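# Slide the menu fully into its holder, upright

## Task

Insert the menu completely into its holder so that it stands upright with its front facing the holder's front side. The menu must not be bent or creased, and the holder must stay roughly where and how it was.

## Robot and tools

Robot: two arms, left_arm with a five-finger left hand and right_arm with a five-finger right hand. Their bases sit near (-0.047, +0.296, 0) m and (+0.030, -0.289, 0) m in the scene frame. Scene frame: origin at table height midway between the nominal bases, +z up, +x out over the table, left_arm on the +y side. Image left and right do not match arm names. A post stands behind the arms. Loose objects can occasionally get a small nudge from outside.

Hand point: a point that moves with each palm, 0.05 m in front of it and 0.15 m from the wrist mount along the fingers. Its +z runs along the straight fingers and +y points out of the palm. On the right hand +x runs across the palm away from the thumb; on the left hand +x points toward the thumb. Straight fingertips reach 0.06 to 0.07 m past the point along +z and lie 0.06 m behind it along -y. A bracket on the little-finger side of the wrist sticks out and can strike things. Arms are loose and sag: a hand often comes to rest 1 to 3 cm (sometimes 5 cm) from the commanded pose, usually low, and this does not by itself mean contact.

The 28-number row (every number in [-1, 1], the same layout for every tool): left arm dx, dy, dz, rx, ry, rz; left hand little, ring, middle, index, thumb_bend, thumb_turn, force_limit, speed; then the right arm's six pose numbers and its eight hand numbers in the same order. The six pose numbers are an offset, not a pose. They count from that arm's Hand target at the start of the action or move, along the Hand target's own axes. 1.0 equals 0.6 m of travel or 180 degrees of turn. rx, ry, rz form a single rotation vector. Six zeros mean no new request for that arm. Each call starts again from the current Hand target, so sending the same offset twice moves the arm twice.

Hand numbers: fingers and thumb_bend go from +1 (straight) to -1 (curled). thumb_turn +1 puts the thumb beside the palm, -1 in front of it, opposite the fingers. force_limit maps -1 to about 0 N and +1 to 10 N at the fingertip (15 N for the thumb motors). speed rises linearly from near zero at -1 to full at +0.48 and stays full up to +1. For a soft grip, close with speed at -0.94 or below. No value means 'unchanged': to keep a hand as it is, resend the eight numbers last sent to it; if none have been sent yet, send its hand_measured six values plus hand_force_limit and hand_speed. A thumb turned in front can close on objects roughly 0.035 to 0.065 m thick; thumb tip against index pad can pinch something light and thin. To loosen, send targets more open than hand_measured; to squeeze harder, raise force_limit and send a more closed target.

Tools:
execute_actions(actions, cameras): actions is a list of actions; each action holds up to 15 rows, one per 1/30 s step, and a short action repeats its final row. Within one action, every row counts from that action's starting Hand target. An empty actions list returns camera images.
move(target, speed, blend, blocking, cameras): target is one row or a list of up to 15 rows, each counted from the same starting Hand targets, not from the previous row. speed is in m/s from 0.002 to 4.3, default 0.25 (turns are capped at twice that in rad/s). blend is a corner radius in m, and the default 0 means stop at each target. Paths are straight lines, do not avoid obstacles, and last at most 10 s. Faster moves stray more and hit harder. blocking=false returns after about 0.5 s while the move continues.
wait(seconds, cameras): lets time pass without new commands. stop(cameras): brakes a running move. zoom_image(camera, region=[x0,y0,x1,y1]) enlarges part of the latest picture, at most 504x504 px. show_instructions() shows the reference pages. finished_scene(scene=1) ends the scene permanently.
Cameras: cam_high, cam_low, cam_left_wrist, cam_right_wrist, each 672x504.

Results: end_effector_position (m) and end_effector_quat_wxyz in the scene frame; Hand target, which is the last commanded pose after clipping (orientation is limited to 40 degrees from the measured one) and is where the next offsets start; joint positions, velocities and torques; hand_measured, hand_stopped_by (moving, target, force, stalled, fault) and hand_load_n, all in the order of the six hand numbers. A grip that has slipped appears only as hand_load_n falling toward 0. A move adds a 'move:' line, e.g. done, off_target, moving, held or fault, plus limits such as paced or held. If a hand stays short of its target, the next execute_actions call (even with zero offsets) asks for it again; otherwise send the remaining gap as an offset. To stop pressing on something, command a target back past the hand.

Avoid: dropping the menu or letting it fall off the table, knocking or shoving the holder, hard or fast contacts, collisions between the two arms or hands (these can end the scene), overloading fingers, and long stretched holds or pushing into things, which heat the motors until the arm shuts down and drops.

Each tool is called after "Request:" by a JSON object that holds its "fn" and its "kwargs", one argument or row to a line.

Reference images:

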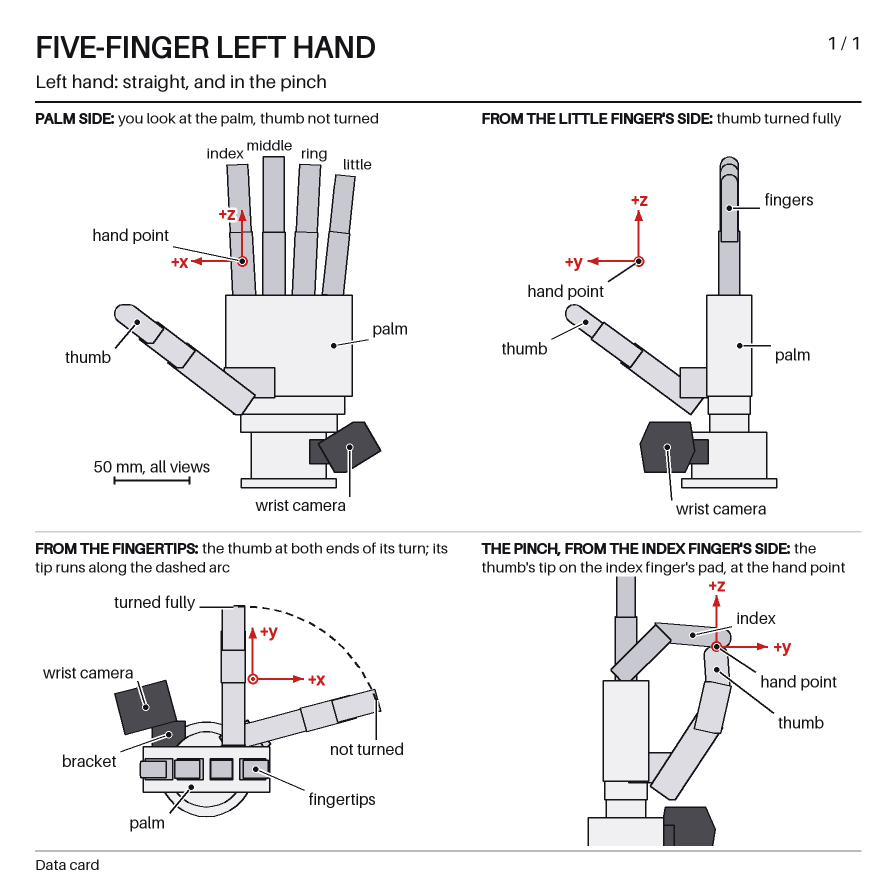

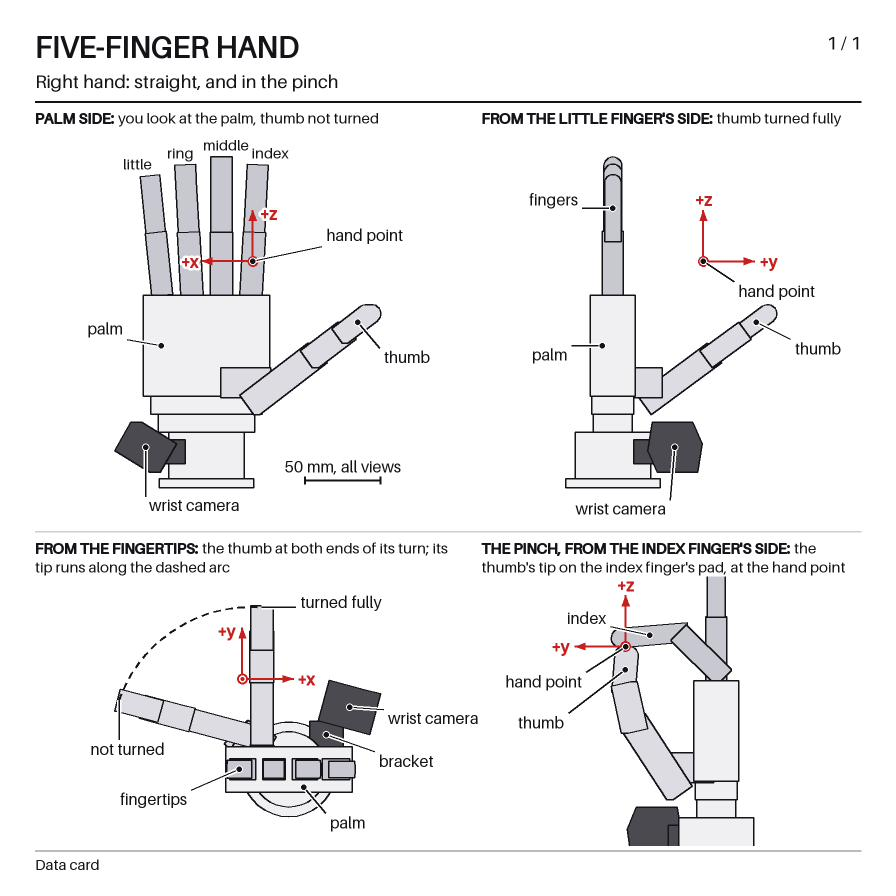

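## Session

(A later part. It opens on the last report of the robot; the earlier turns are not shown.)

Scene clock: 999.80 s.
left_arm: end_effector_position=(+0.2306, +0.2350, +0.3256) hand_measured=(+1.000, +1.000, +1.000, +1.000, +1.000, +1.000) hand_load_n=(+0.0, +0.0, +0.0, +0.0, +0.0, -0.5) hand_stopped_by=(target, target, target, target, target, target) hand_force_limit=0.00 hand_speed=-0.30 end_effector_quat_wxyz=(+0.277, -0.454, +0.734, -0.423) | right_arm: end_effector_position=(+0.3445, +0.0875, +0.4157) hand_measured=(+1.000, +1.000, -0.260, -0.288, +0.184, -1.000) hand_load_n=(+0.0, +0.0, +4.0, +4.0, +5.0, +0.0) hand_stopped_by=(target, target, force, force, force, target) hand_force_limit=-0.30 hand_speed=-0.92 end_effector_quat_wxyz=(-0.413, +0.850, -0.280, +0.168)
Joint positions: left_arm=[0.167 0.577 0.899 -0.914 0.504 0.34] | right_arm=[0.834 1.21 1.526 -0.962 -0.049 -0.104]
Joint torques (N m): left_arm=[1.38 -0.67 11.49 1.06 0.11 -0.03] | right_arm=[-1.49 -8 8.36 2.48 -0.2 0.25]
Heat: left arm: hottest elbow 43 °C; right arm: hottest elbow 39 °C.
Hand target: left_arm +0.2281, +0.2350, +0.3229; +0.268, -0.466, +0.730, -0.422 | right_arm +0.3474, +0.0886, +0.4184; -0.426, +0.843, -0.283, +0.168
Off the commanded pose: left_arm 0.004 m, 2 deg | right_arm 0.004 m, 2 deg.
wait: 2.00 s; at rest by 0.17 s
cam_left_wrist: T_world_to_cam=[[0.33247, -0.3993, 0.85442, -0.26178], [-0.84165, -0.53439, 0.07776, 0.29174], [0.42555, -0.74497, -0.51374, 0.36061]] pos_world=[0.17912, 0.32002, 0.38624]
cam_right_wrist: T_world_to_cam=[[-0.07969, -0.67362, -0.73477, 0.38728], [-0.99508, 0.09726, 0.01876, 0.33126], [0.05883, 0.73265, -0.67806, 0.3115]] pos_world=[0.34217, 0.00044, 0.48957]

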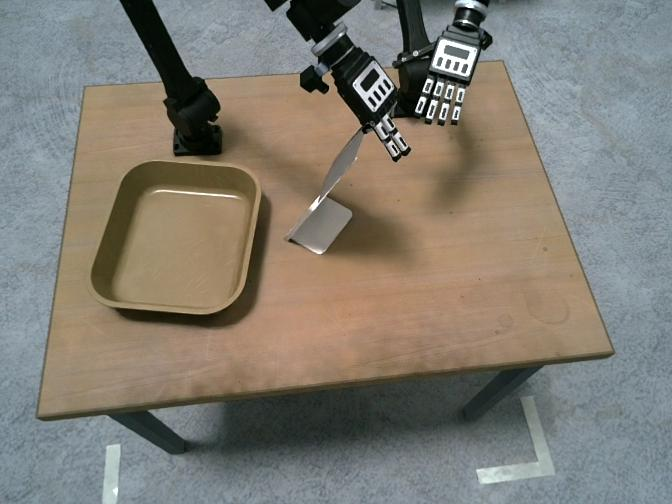

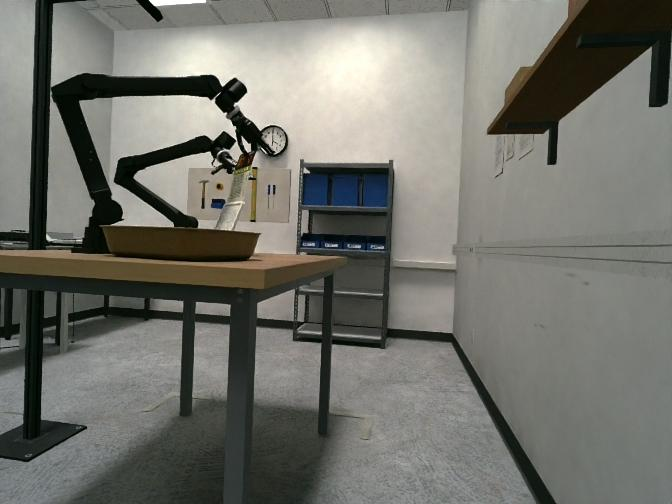

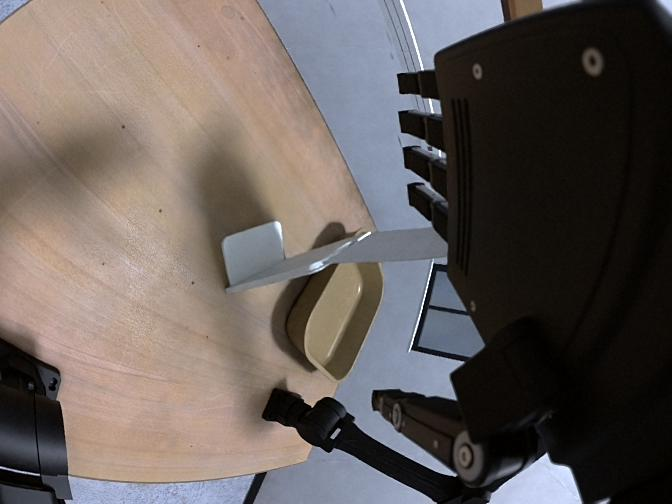

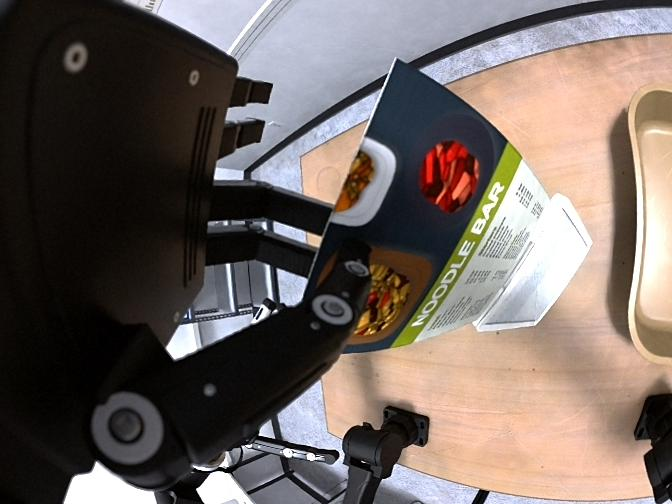

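Request:
{"fn": "zoom_image", "kwargs": {
  "camera": "cam_left_wrist",
  "region": [310, 240, 350, 280]
}}

Request:
{"fn": "zoom_image", "kwargs": {
  "camera": "cam_left_wrist",
  "region": [345, 220, 385, 260]
}}

Request:
{"fn": "zoom_image", "kwargs": {
  "camera": "cam_right_wrist",
  "region": [520, 180, 580, 240]
}}

Request:
{"fn": "zoom_image", "kwargs": {
  "camera": "cam_right_wrist",
  "region": [460, 275, 520, 335]
}}

Request:
{"fn": "zoom_image", "kwargs": {
  "camera": "cam_high",
  "region": [305, 150, 355, 220]
}}

Request:
{"fn": "zoom_image", "kwargs": {
  "camera": "cam_low",
  "region": [222, 190, 250, 210]
}}

Scaled by 12.600 from the camera's image (finer frame: 960x720).

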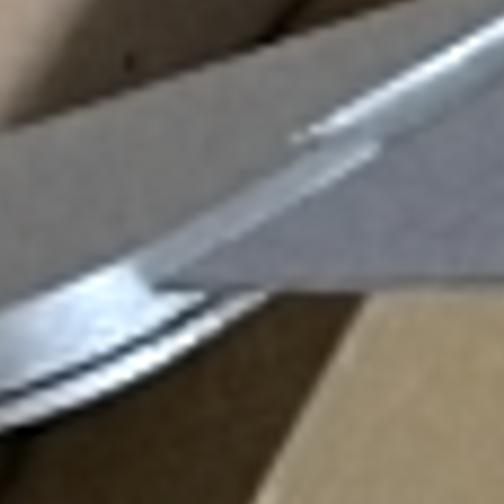

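Scaled by 12.600 from the camera's image (finer frame: 960x720).

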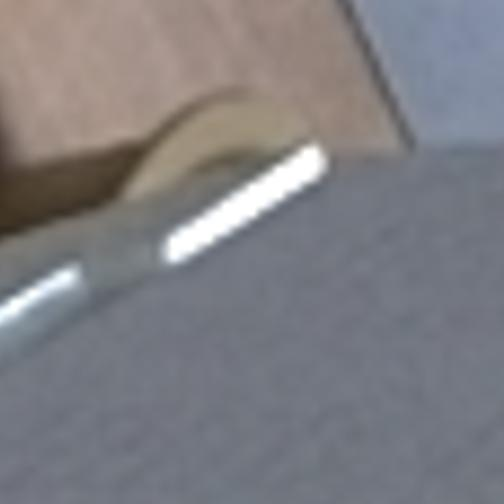

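Scaled by 8.400 from the camera's image (finer frame: 960x720).

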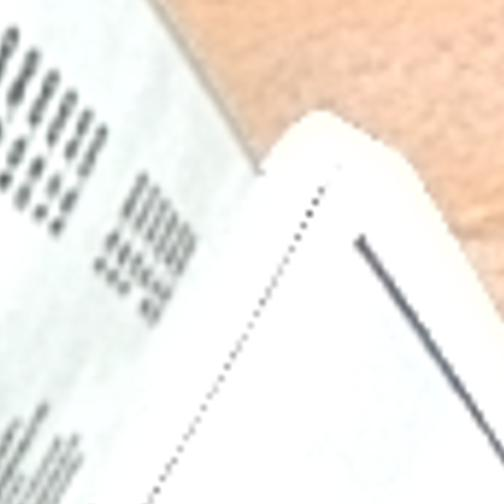

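Scaled by 8.400 from the camera's image (finer frame: 960x720).

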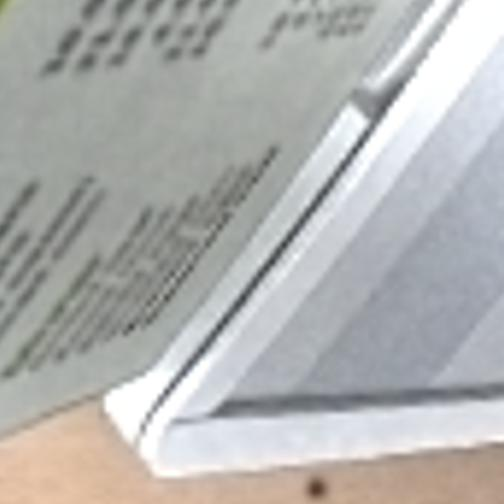

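Scaled by 7.200 from the camera's image (finer frame: 960x720).

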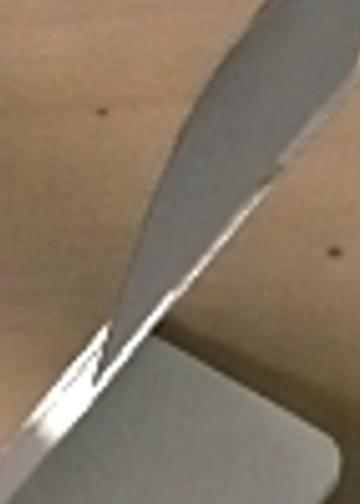

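Scaled by 18.000 from the camera's image (finer frame: 960x720).

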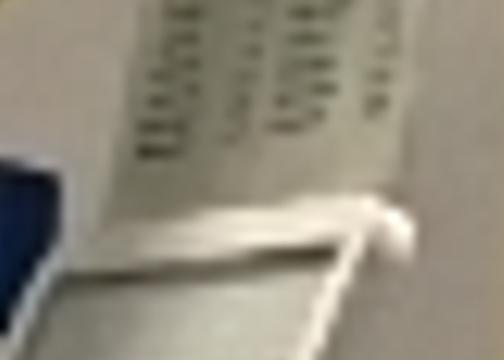

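Request:
{"fn": "move", "kwargs": {
  "target": [0,0,0,0,0,0,1,1,1,1,1,1,0,-0.3,-0.0007,0.0127,0.0052,0,0,0,1,1,-0.28,-0.29,0.17,-1,-0.3,-0.92],
  "speed": 0.03,
  "cameras": []
}}

Request:
{"fn": "wait", "kwargs": {
  "seconds": 2,
  "cameras": ["all"]
}}

Request:
{"fn": "zoom_image", "kwargs": {
  "camera": "cam_left_wrist",
  "region": [310, 220, 390, 280]
}}

Request:
{"fn": "zoom_image", "kwargs": {
  "camera": "cam_right_wrist",
  "region": [450, 170, 600, 340]
}}

Request:
{"fn": "zoom_image", "kwargs": {
  "camera": "cam_high",
  "region": [305, 140, 365, 220]
}}

Request:
{"fn": "zoom_image", "kwargs": {
  "camera": "cam_low",
  "region": [215, 160, 265, 210]
}}

Scene clock: 1036.50 s.
left_arm: end_effector_position=(+0.2306, +0.2350, +0.3256) hand_measured=(+1.000, +1.000, +1.000, +1.000, +1.000, +1.000) hand_load_n=(+0.0, +0.0, +0.0, +0.0, +0.0, -0.5) hand_stopped_by=(target, target, target, target, target, target) hand_force_limit=0.00 hand_speed=-0.30 end_effector_quat_wxyz=(+0.277, -0.454, +0.734, -0.423) | right_arm: end_effector_position=(+0.3436, +0.0862, +0.4088) hand_measured=(+1.000, +1.000, -0.260, -0.288, +0.184, -1.000) hand_load_n=(+0.0, +0.0, +4.0, +4.0, +5.0, +0.0) hand_stopped_by=(target, target, force, force, force, target) hand_force_limit=-0.30 hand_speed=-0.92 end_effector_quat_wxyz=(-0.415, +0.850, -0.280, +0.168)
Joint positions: left_arm=[0.167 0.577 0.899 -0.914 0.504 0.34] | right_arm=[0.834 1.199 1.496 -0.941 -0.049 -0.104]
Joint torques (N m): left_arm=[1.44 -0.67 11.49 1.05 0.11 -0.03] | right_arm=[-1.32 -8.06 8.38 2.43 -0.2 0.24]
Heat: left arm: hottest elbow 43 °C; right arm: hottest elbow 37 °C.
Hand target: left_arm +0.2281, +0.2350, +0.3229; +0.268, -0.466, +0.730, -0.422 | right_arm +0.3462, +0.0871, +0.4106; -0.426, +0.843, -0.283, +0.168
Off the commanded pose: left_arm 0.004 m, 2 deg | right_arm 0.003 m, 2 deg.
move: done

Scene clock: 1038.50 s.
left_arm: end_effector_position=(+0.2306, +0.2350, +0.3256) hand_measured=(+1.000, +1.000, +1.000, +1.000, +1.000, +1.000) hand_load_n=(+0.0, +0.0, +0.0, +0.0, +0.0, -0.5) hand_stopped_by=(target, target, target, target, target, target) hand_force_limit=0.00 hand_speed=-0.30 end_effector_quat_wxyz=(+0.277, -0.454, +0.734, -0.423) | right_arm: end_effector_position=(+0.3436, +0.0862, +0.4088) hand_measured=(+1.000, +1.000, -0.260, -0.288, +0.184, -1.000) hand_load_n=(+0.0, +0.0, +4.0, +4.0, +5.0, +0.0) hand_stopped_by=(target, target, force, force, force, target) hand_force_limit=-0.30 hand_speed=-0.92 end_effector_quat_wxyz=(-0.415, +0.850, -0.280, +0.168)
Joint positions: left_arm=[0.167 0.577 0.899 -0.914 0.504 0.34] | right_arm=[0.834 1.199 1.496 -0.941 -0.049 -0.104]
Joint torques (N m): left_arm=[1.38 -0.67 11.49 1.07 0.11 -0.03] | right_arm=[-1.55 -7.88 8.34 2.4 -0.2 0.25]
Heat: left arm: hottest elbow 43 °C; right arm: hottest elbow 37 °C.
Hand target: left_arm +0.2281, +0.2350, +0.3229; +0.268, -0.466, +0.730, -0.422 | right_arm +0.3462, +0.0871, +0.4106; -0.426, +0.843, -0.283, +0.168
Off the commanded pose: left_arm 0.004 m, 2 deg | right_arm 0.003 m, 2 deg.
wait: 2.00 s; at rest by 0.17 s
cam_left_wrist: T_world_to_cam=[[0.33247, -0.3993, 0.85442, -0.26178], [-0.84165, -0.53439, 0.07776, 0.29174], [0.42555, -0.74497, -0.51374, 0.36061]] pos_world=[0.17912, 0.32002, 0.38624]
cam_right_wrist: T_world_to_cam=[[-0.07836, -0.67192, -0.73647, 0.38133], [-0.99508, 0.09765, 0.01679, 0.33129], [0.06063, 0.73416, -0.67627, 0.30623]] pos_world=[0.34097, -0.00095, 0.48237]

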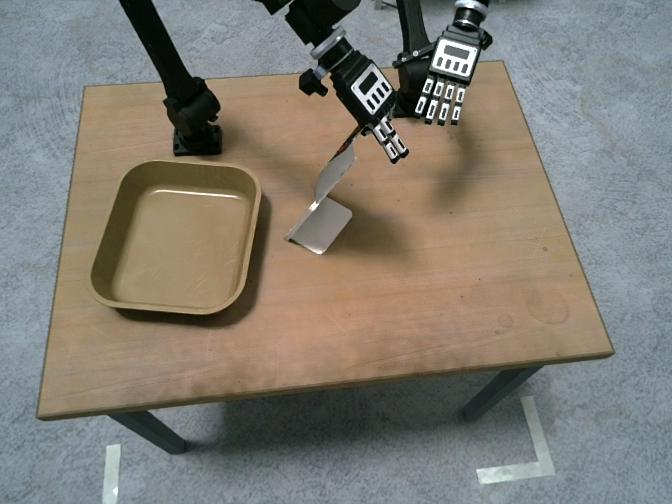

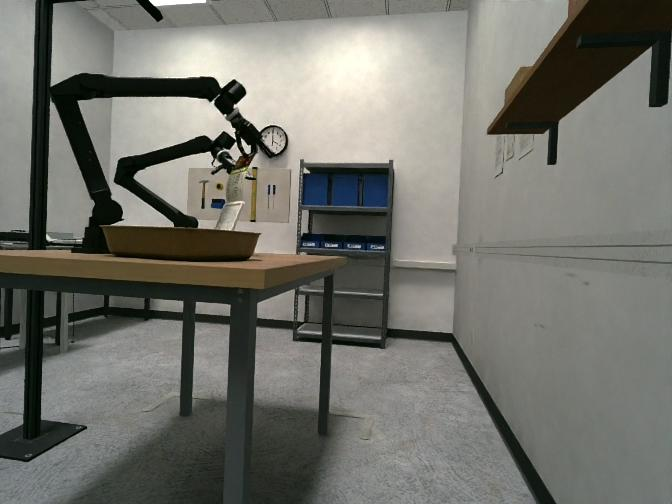

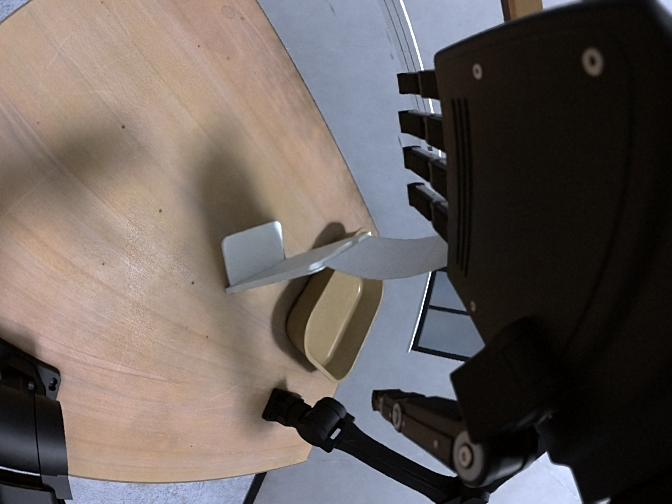

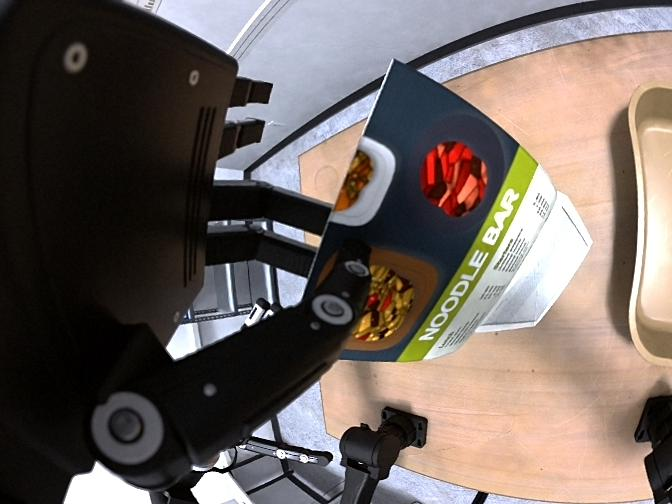

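Scaled by 6.300 from the camera's image (finer frame: 960x720).

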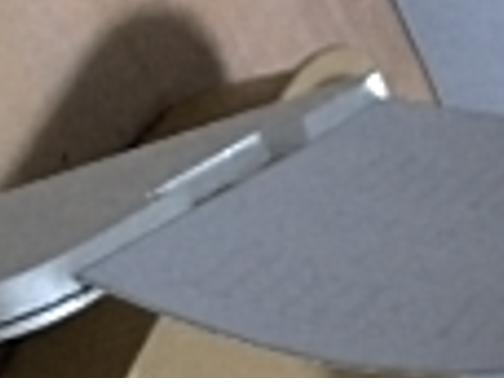

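Scaled by 2.965 from the camera's image (finer frame: 960x720).

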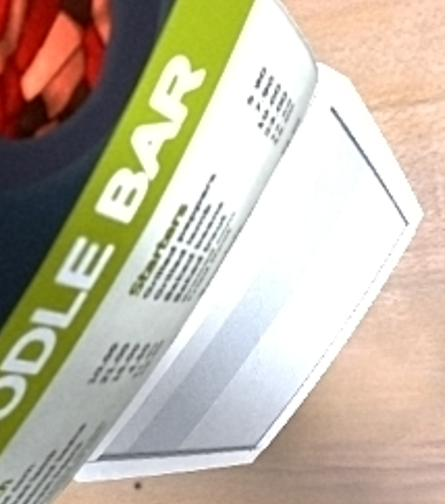

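Scaled by 6.300 from the camera's image (finer frame: 960x720).

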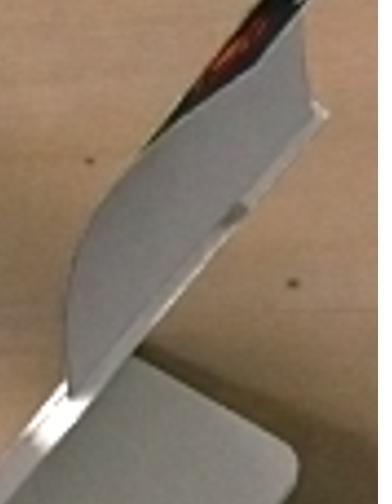

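Scaled by 10.080 from the camera's image (finer frame: 960x720).

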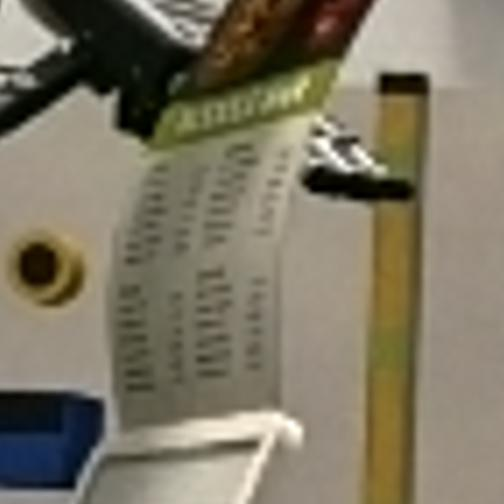

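Request:
{"fn": "move", "kwargs": {
  "target": [
    [0,0,0,0,0,0,1,1,1,1,1,1,0,-0.3,-0.0023,-0.0325,-0.0233,0,0,0,1,1,-0.28,-0.29,0.17,-1,-0.3,-0.92],
    [0,0,0,0,0,0,1,1,1,1,1,1,0,-0.3,0.0005,0.0050,-0.0075,0,0,0,1,1,-0.28,-0.29,0.17,-1,-0.3,-0.92]
  ],
  "speed": 0.03,
  "cameras": []
}}

Request:
{"fn": "wait", "kwargs": {
  "seconds": 2,
  "cameras": ["all"]
}}

Request:
{"fn": "zoom_image", "kwargs": {
  "camera": "cam_left_wrist",
  "region": [310, 220, 390, 280]
}}

Request:
{"fn": "zoom_image", "kwargs": {
  "camera": "cam_right_wrist",
  "region": [450, 170, 600, 340]
}}

Request:
{"fn": "zoom_image", "kwargs": {
  "camera": "cam_high",
  "region": [305, 140, 365, 220]
}}

Request:
{"fn": "zoom_image", "kwargs": {
  "camera": "cam_low",
  "region": [215, 160, 265, 210]
}}

Scene clock: 1064.10 s.
left_arm: end_effector_position=(+0.2306, +0.2350, +0.3256) hand_measured=(+1.000, +1.000, +1.000, +1.000, +1.000, +1.000) hand_load_n=(+0.0, +0.0, -0.5, +0.0, +0.0, +0.0) hand_stopped_by=(target, target, target, target, target, target) hand_force_limit=0.00 hand_speed=-0.30 end_effector_quat_wxyz=(+0.277, -0.454, +0.734, -0.423) | right_arm: end_effector_position=(+0.3398, +0.0814, +0.4098) hand_measured=(+1.000, +1.000, -0.260, -0.288, +0.184, -1.000) hand_load_n=(+0.0, +0.0, +4.0, +4.0, +5.0, +0.0) hand_stopped_by=(target, target, force, force, force, target) hand_force_limit=-0.30 hand_speed=-0.92 end_effector_quat_wxyz=(-0.415, +0.849, -0.281, +0.168)
Joint positions: left_arm=[0.167 0.577 0.899 -0.914 0.504 0.34] | right_arm=[0.831 1.184 1.486 -0.946 -0.05 -0.101]
Joint torques (N m): left_arm=[1.38 -0.67 11.48 1.06 0.11 -0.03] | right_arm=[-1.26 -7.65 8.29 2.37 -0.2 0.19]
Heat: left arm: hottest elbow 43 °C; right arm: hottest elbow 37 °C.
Hand target: left_arm +0.2281, +0.2350, +0.3229; +0.268, -0.466, +0.730, -0.422 | right_arm +0.3430, +0.0827, +0.4107; -0.426, +0.843, -0.283, +0.168
Off the commanded pose: left_arm 0.004 m, 2 deg | right_arm 0.004 m, 1 deg.
move: done

Scene clock: 1066.10 s.
left_arm: end_effector_position=(+0.2306, +0.2350, +0.3256) hand_measured=(+1.000, +1.000, +1.000, +1.000, +1.000, +1.000) hand_load_n=(-0.5, +0.0, +0.0, +0.0, +0.0, -0.5) hand_stopped_by=(target, target, target, target, target, target) hand_force_limit=0.00 hand_speed=-0.30 end_effector_quat_wxyz=(+0.277, -0.454, +0.734, -0.423) | right_arm: end_effector_position=(+0.3398, +0.0814, +0.4098) hand_measured=(+1.000, +1.000, -0.260, -0.288, +0.184, -1.000) hand_load_n=(+0.0, +0.0, +4.0, +4.0, +5.0, +0.0) hand_stopped_by=(target, target, force, force, force, target) hand_force_limit=-0.30 hand_speed=-0.92 end_effector_quat_wxyz=(-0.415, +0.849, -0.281, +0.168)
Joint positions: left_arm=[0.167 0.577 0.899 -0.914 0.504 0.34] | right_arm=[0.831 1.184 1.486 -0.946 -0.05 -0.101]
Joint torques (N m): left_arm=[1.44 -0.67 11.48 1.07 0.11 -0.03] | right_arm=[-1.44 -7.41 8.32 2.39 -0.2 0.19]
Heat: left arm: hottest elbow 43 °C; right arm: hottest elbow 37 °C.
Hand target: left_arm +0.2281, +0.2350, +0.3229; +0.268, -0.466, +0.730, -0.422 | right_arm +0.3430, +0.0827, +0.4107; -0.426, +0.843, -0.283, +0.168
Off the commanded pose: left_arm 0.004 m, 2 deg | right_arm 0.004 m, 1 deg.
wait: 2.00 s; at rest by 0.17 s
cam_left_wrist: T_world_to_cam=[[0.33247, -0.3993, 0.85442, -0.26178], [-0.84165, -0.53439, 0.07776, 0.29174], [0.42555, -0.74497, -0.51374, 0.36061]] pos_world=[0.17912, 0.32002, 0.38624]
cam_right_wrist: T_world_to_cam=[[-0.08179, -0.66965, -0.73816, 0.38018], [-0.99475, 0.10049, 0.01906, 0.32671], [0.06142, 0.73584, -0.67436, 0.30958]] pos_world=[0.33708, -0.00604, 0.48318]

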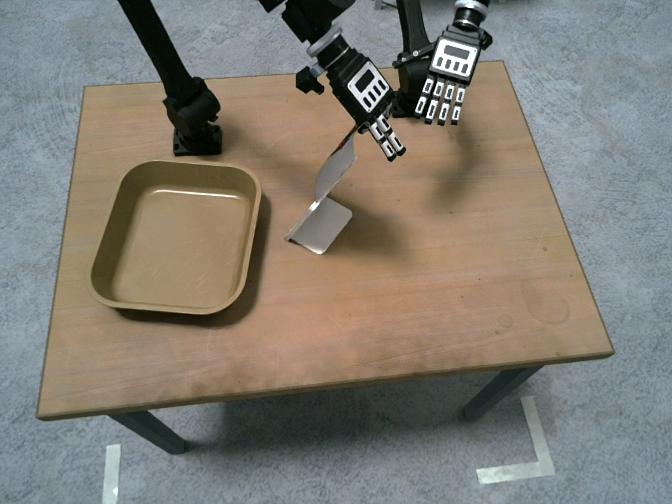

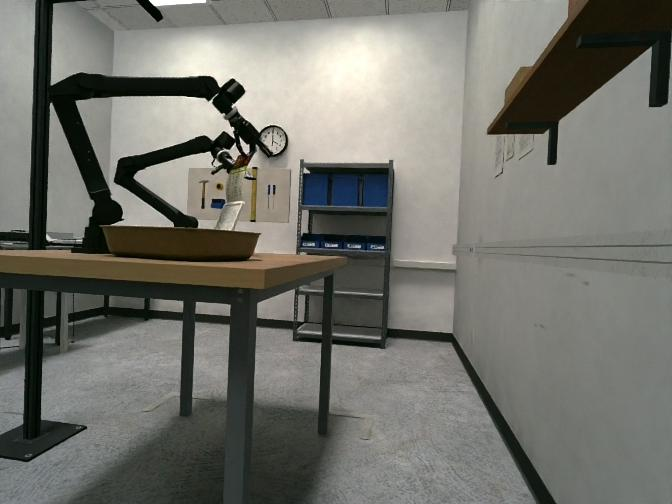

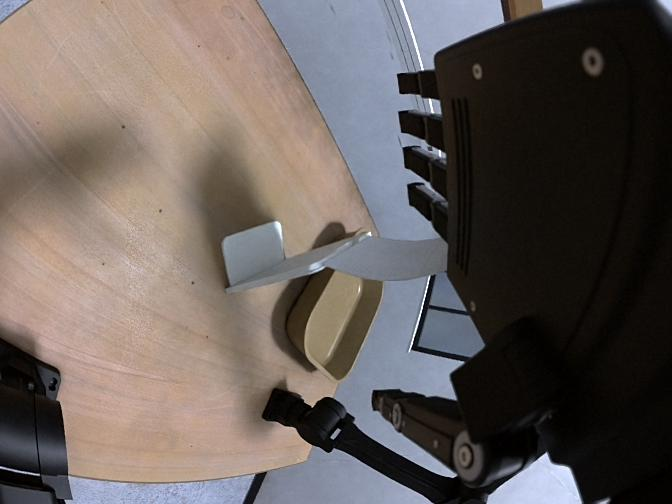

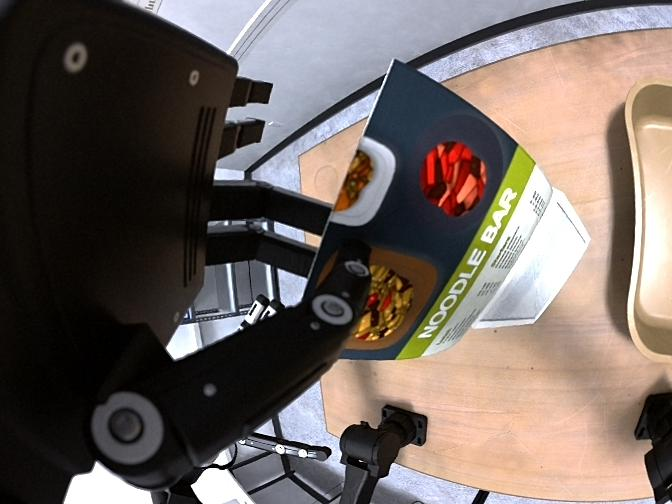

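Scaled by 6.300 from the camera's image (finer frame: 960x720).

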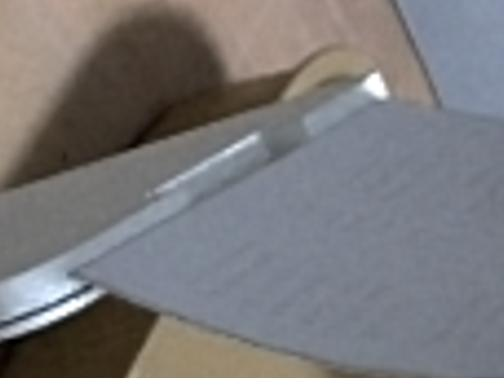

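Scaled by 2.965 from the camera's image (finer frame: 960x720).

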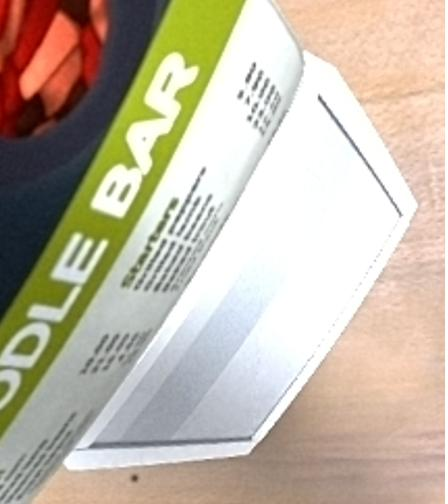

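Scaled by 6.300 from the camera's image (finer frame: 960x720).

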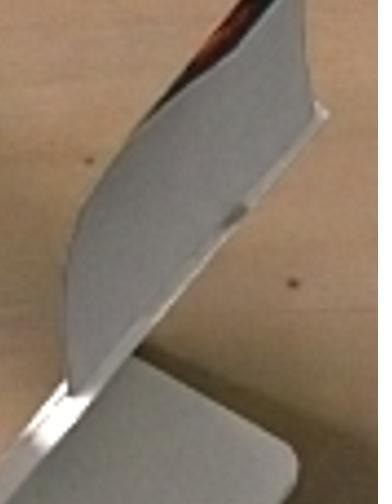

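Scaled by 10.080 from the camera's image (finer frame: 960x720).

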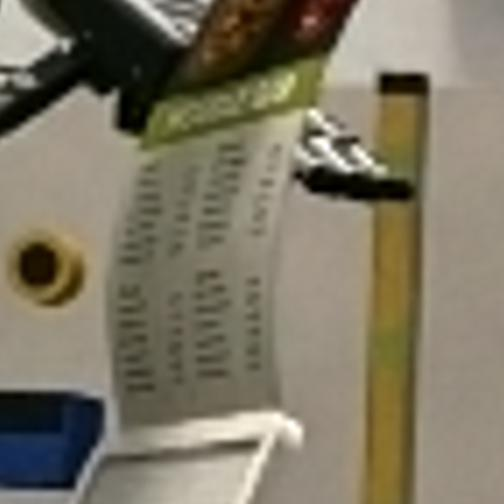

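Request:
{"fn": "move", "kwargs": {
  "target": [0,0,0,0,0,0,1,1,1,1,1,1,0,-0.3,0.0012,-0.0272,0.0457,0.0667,0,0,1,1,-0.28,-0.29,0.17,-1,-0.3,-0.92],
  "speed": 0.03,
  "cameras": []
}}

Request:
{"fn": "wait", "kwargs": {
  "seconds": 2,
  "cameras": ["all"]
}}

Request:
{"fn": "zoom_image", "kwargs": {
  "camera": "cam_left_wrist",
  "region": [310, 220, 390, 280]
}}

Request:
{"fn": "zoom_image", "kwargs": {
  "camera": "cam_right_wrist",
  "region": [450, 170, 600, 340]
}}

Request:
{"fn": "zoom_image", "kwargs": {
  "camera": "cam_high",
  "region": [305, 140, 365, 220]
}}

Request:
{"fn": "zoom_image", "kwargs": {
  "camera": "cam_low",
  "region": [215, 160, 265, 210]
}}

Scene clock: 1113.20 s.
left_arm: end_effector_position=(+0.2306, +0.2350, +0.3256) hand_measured=(+1.000, +1.000, +1.000, +1.000, +1.000, +1.000) hand_load_n=(+0.0, +0.0, +0.0, +0.0, +0.0, +0.0) hand_stopped_by=(target, target, target, target, target, target) hand_force_limit=0.00 hand_speed=-0.30 end_effector_quat_wxyz=(+0.277, -0.454, +0.734, -0.423) | right_arm: end_effector_position=(+0.3616, +0.1071, +0.4066) hand_measured=(+1.000, +1.000, -0.260, -0.288, +0.184, -1.000) hand_load_n=(+0.0, +0.0, +4.0, +4.0, +5.0, +0.0) hand_stopped_by=(target, target, force, force, force, target) hand_force_limit=-0.30 hand_speed=-0.92 end_effector_quat_wxyz=(-0.501, +0.801, -0.262, +0.198)
Joint positions: left_arm=[0.167 0.577 0.899 -0.914 0.504 0.34] | right_arm=[0.826 1.141 1.332 -0.625 -0.073 -0.093]
Joint torques (N m): left_arm=[1.38 -0.67 11.49 1.05 0.11 -0.03] | right_arm=[-1.26 -7.18 8.54 2.62 -0.21 0.26]
Heat: left arm: hottest elbow 43 °C; right arm: hottest elbow 36 °C.
Hand target: left_arm +0.2281, +0.2350, +0.3229; +0.268, -0.466, +0.730, -0.422 | right_arm +0.3634, +0.1071, +0.4081; -0.511, +0.794, -0.264, +0.197
Off the commanded pose: left_arm 0.004 m, 2 deg | right_arm 0.002 m, 1 deg.
move: done

Scene clock: 1115.20 s.
left_arm: end_effector_position=(+0.2306, +0.2350, +0.3256) hand_measured=(+1.000, +1.000, +1.000, +1.000, +1.000, +1.000) hand_load_n=(+0.0, +0.0, +0.0, +0.0, +0.0, +0.0) hand_stopped_by=(target, target, target, target, target, target) hand_force_limit=0.00 hand_speed=-0.30 end_effector_quat_wxyz=(+0.277, -0.454, +0.734, -0.423) | right_arm: end_effector_position=(+0.3616, +0.1071, +0.4066) hand_measured=(+1.000, +1.000, -0.260, -0.288, +0.184, -1.000) hand_load_n=(+0.0, +0.0, +4.0, +4.0, +4.5, +0.0) hand_stopped_by=(target, target, force, force, force, target) hand_force_limit=-0.30 hand_speed=-0.92 end_effector_quat_wxyz=(-0.501, +0.801, -0.262, +0.198)
Joint positions: left_arm=[0.167 0.577 0.899 -0.914 0.504 0.34] | right_arm=[0.826 1.141 1.332 -0.625 -0.073 -0.093]
Joint torques (N m): left_arm=[1.38 -0.73 11.48 1.05 0.11 -0.03] | right_arm=[-1.2 -7.41 8.65 2.65 -0.19 0.24]
Heat: left arm: hottest elbow 43 °C; right arm: hottest elbow 36 °C.
Hand target: left_arm +0.2281, +0.2350, +0.3229; +0.268, -0.466, +0.730, -0.422 | right_arm +0.3634, +0.1071, +0.4081; -0.511, +0.794, -0.264, +0.197
Off the commanded pose: left_arm 0.004 m, 2 deg | right_arm 0.002 m, 1 deg.
wait: 2.00 s; at rest by 0.17 s
cam_left_wrist: T_world_to_cam=[[0.33247, -0.3993, 0.85442, -0.26178], [-0.84165, -0.53439, 0.07776, 0.29174], [0.42555, -0.74497, -0.51374, 0.36061]] pos_world=[0.17912, 0.32002, 0.38624]
cam_right_wrist: T_world_to_cam=[[0.02939, -0.54073, -0.84068, 0.38454], [-0.99066, 0.09627, -0.09656, 0.39188], [0.13314, 0.83567, -0.53285, 0.19296]] pos_world=[0.35123, 0.00895, 0.46393]

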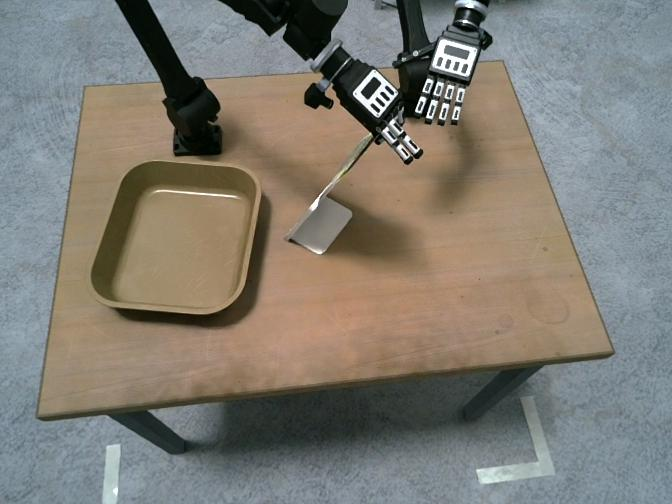

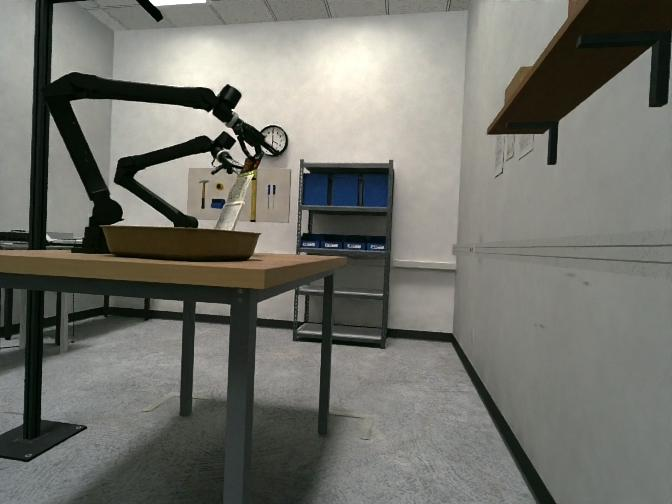

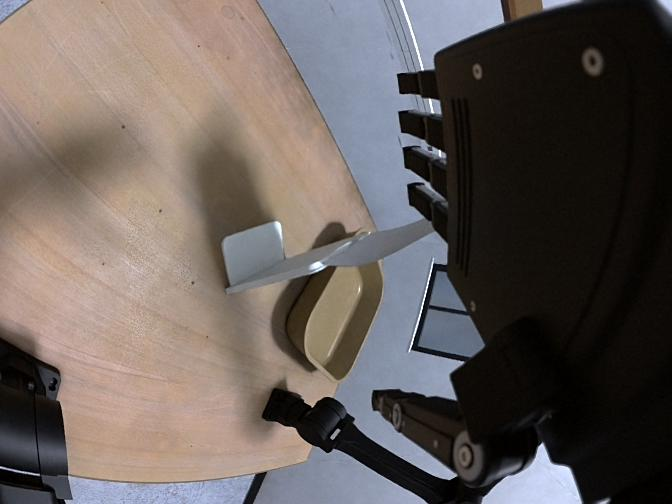

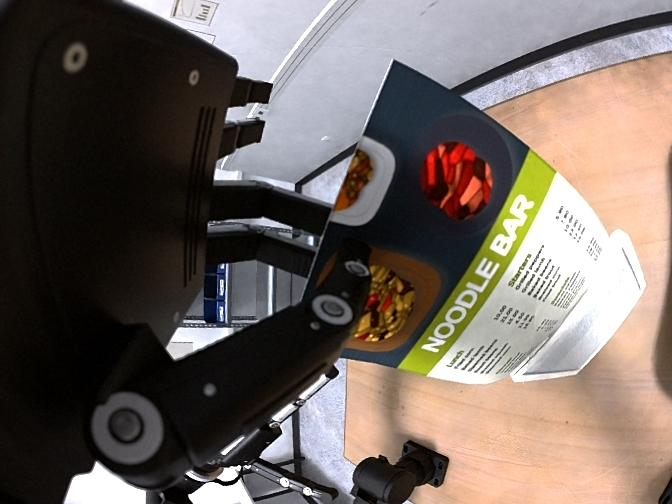

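Scaled by 6.300 from the camera's image (finer frame: 960x720).

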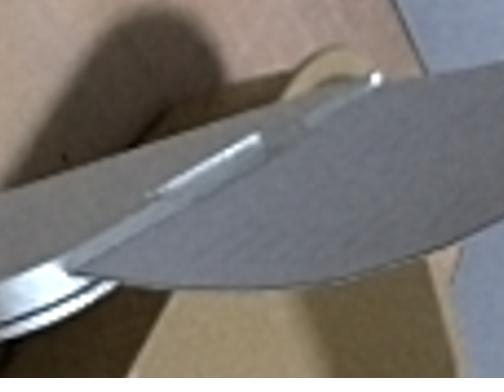

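Scaled by 2.965 from the camera's image (finer frame: 960x720).

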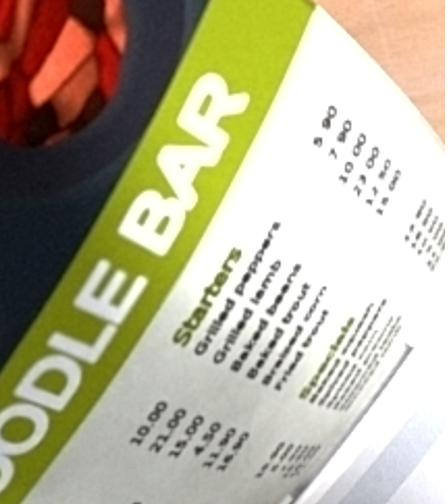

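Scaled by 6.300 from the camera's image (finer frame: 960x720).

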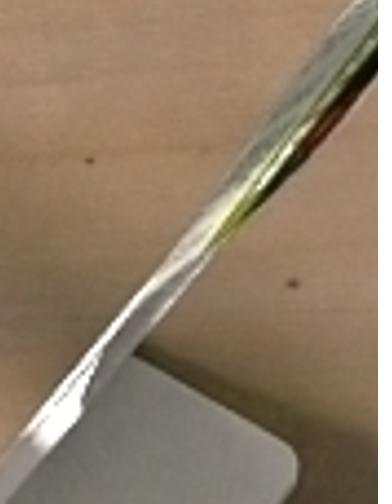

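Scaled by 10.080 from the camera's image (finer frame: 960x720).

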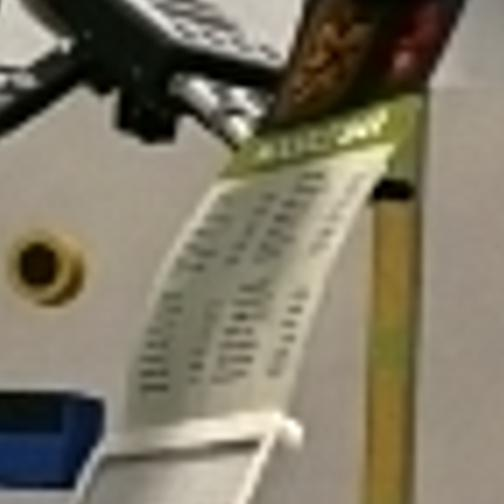

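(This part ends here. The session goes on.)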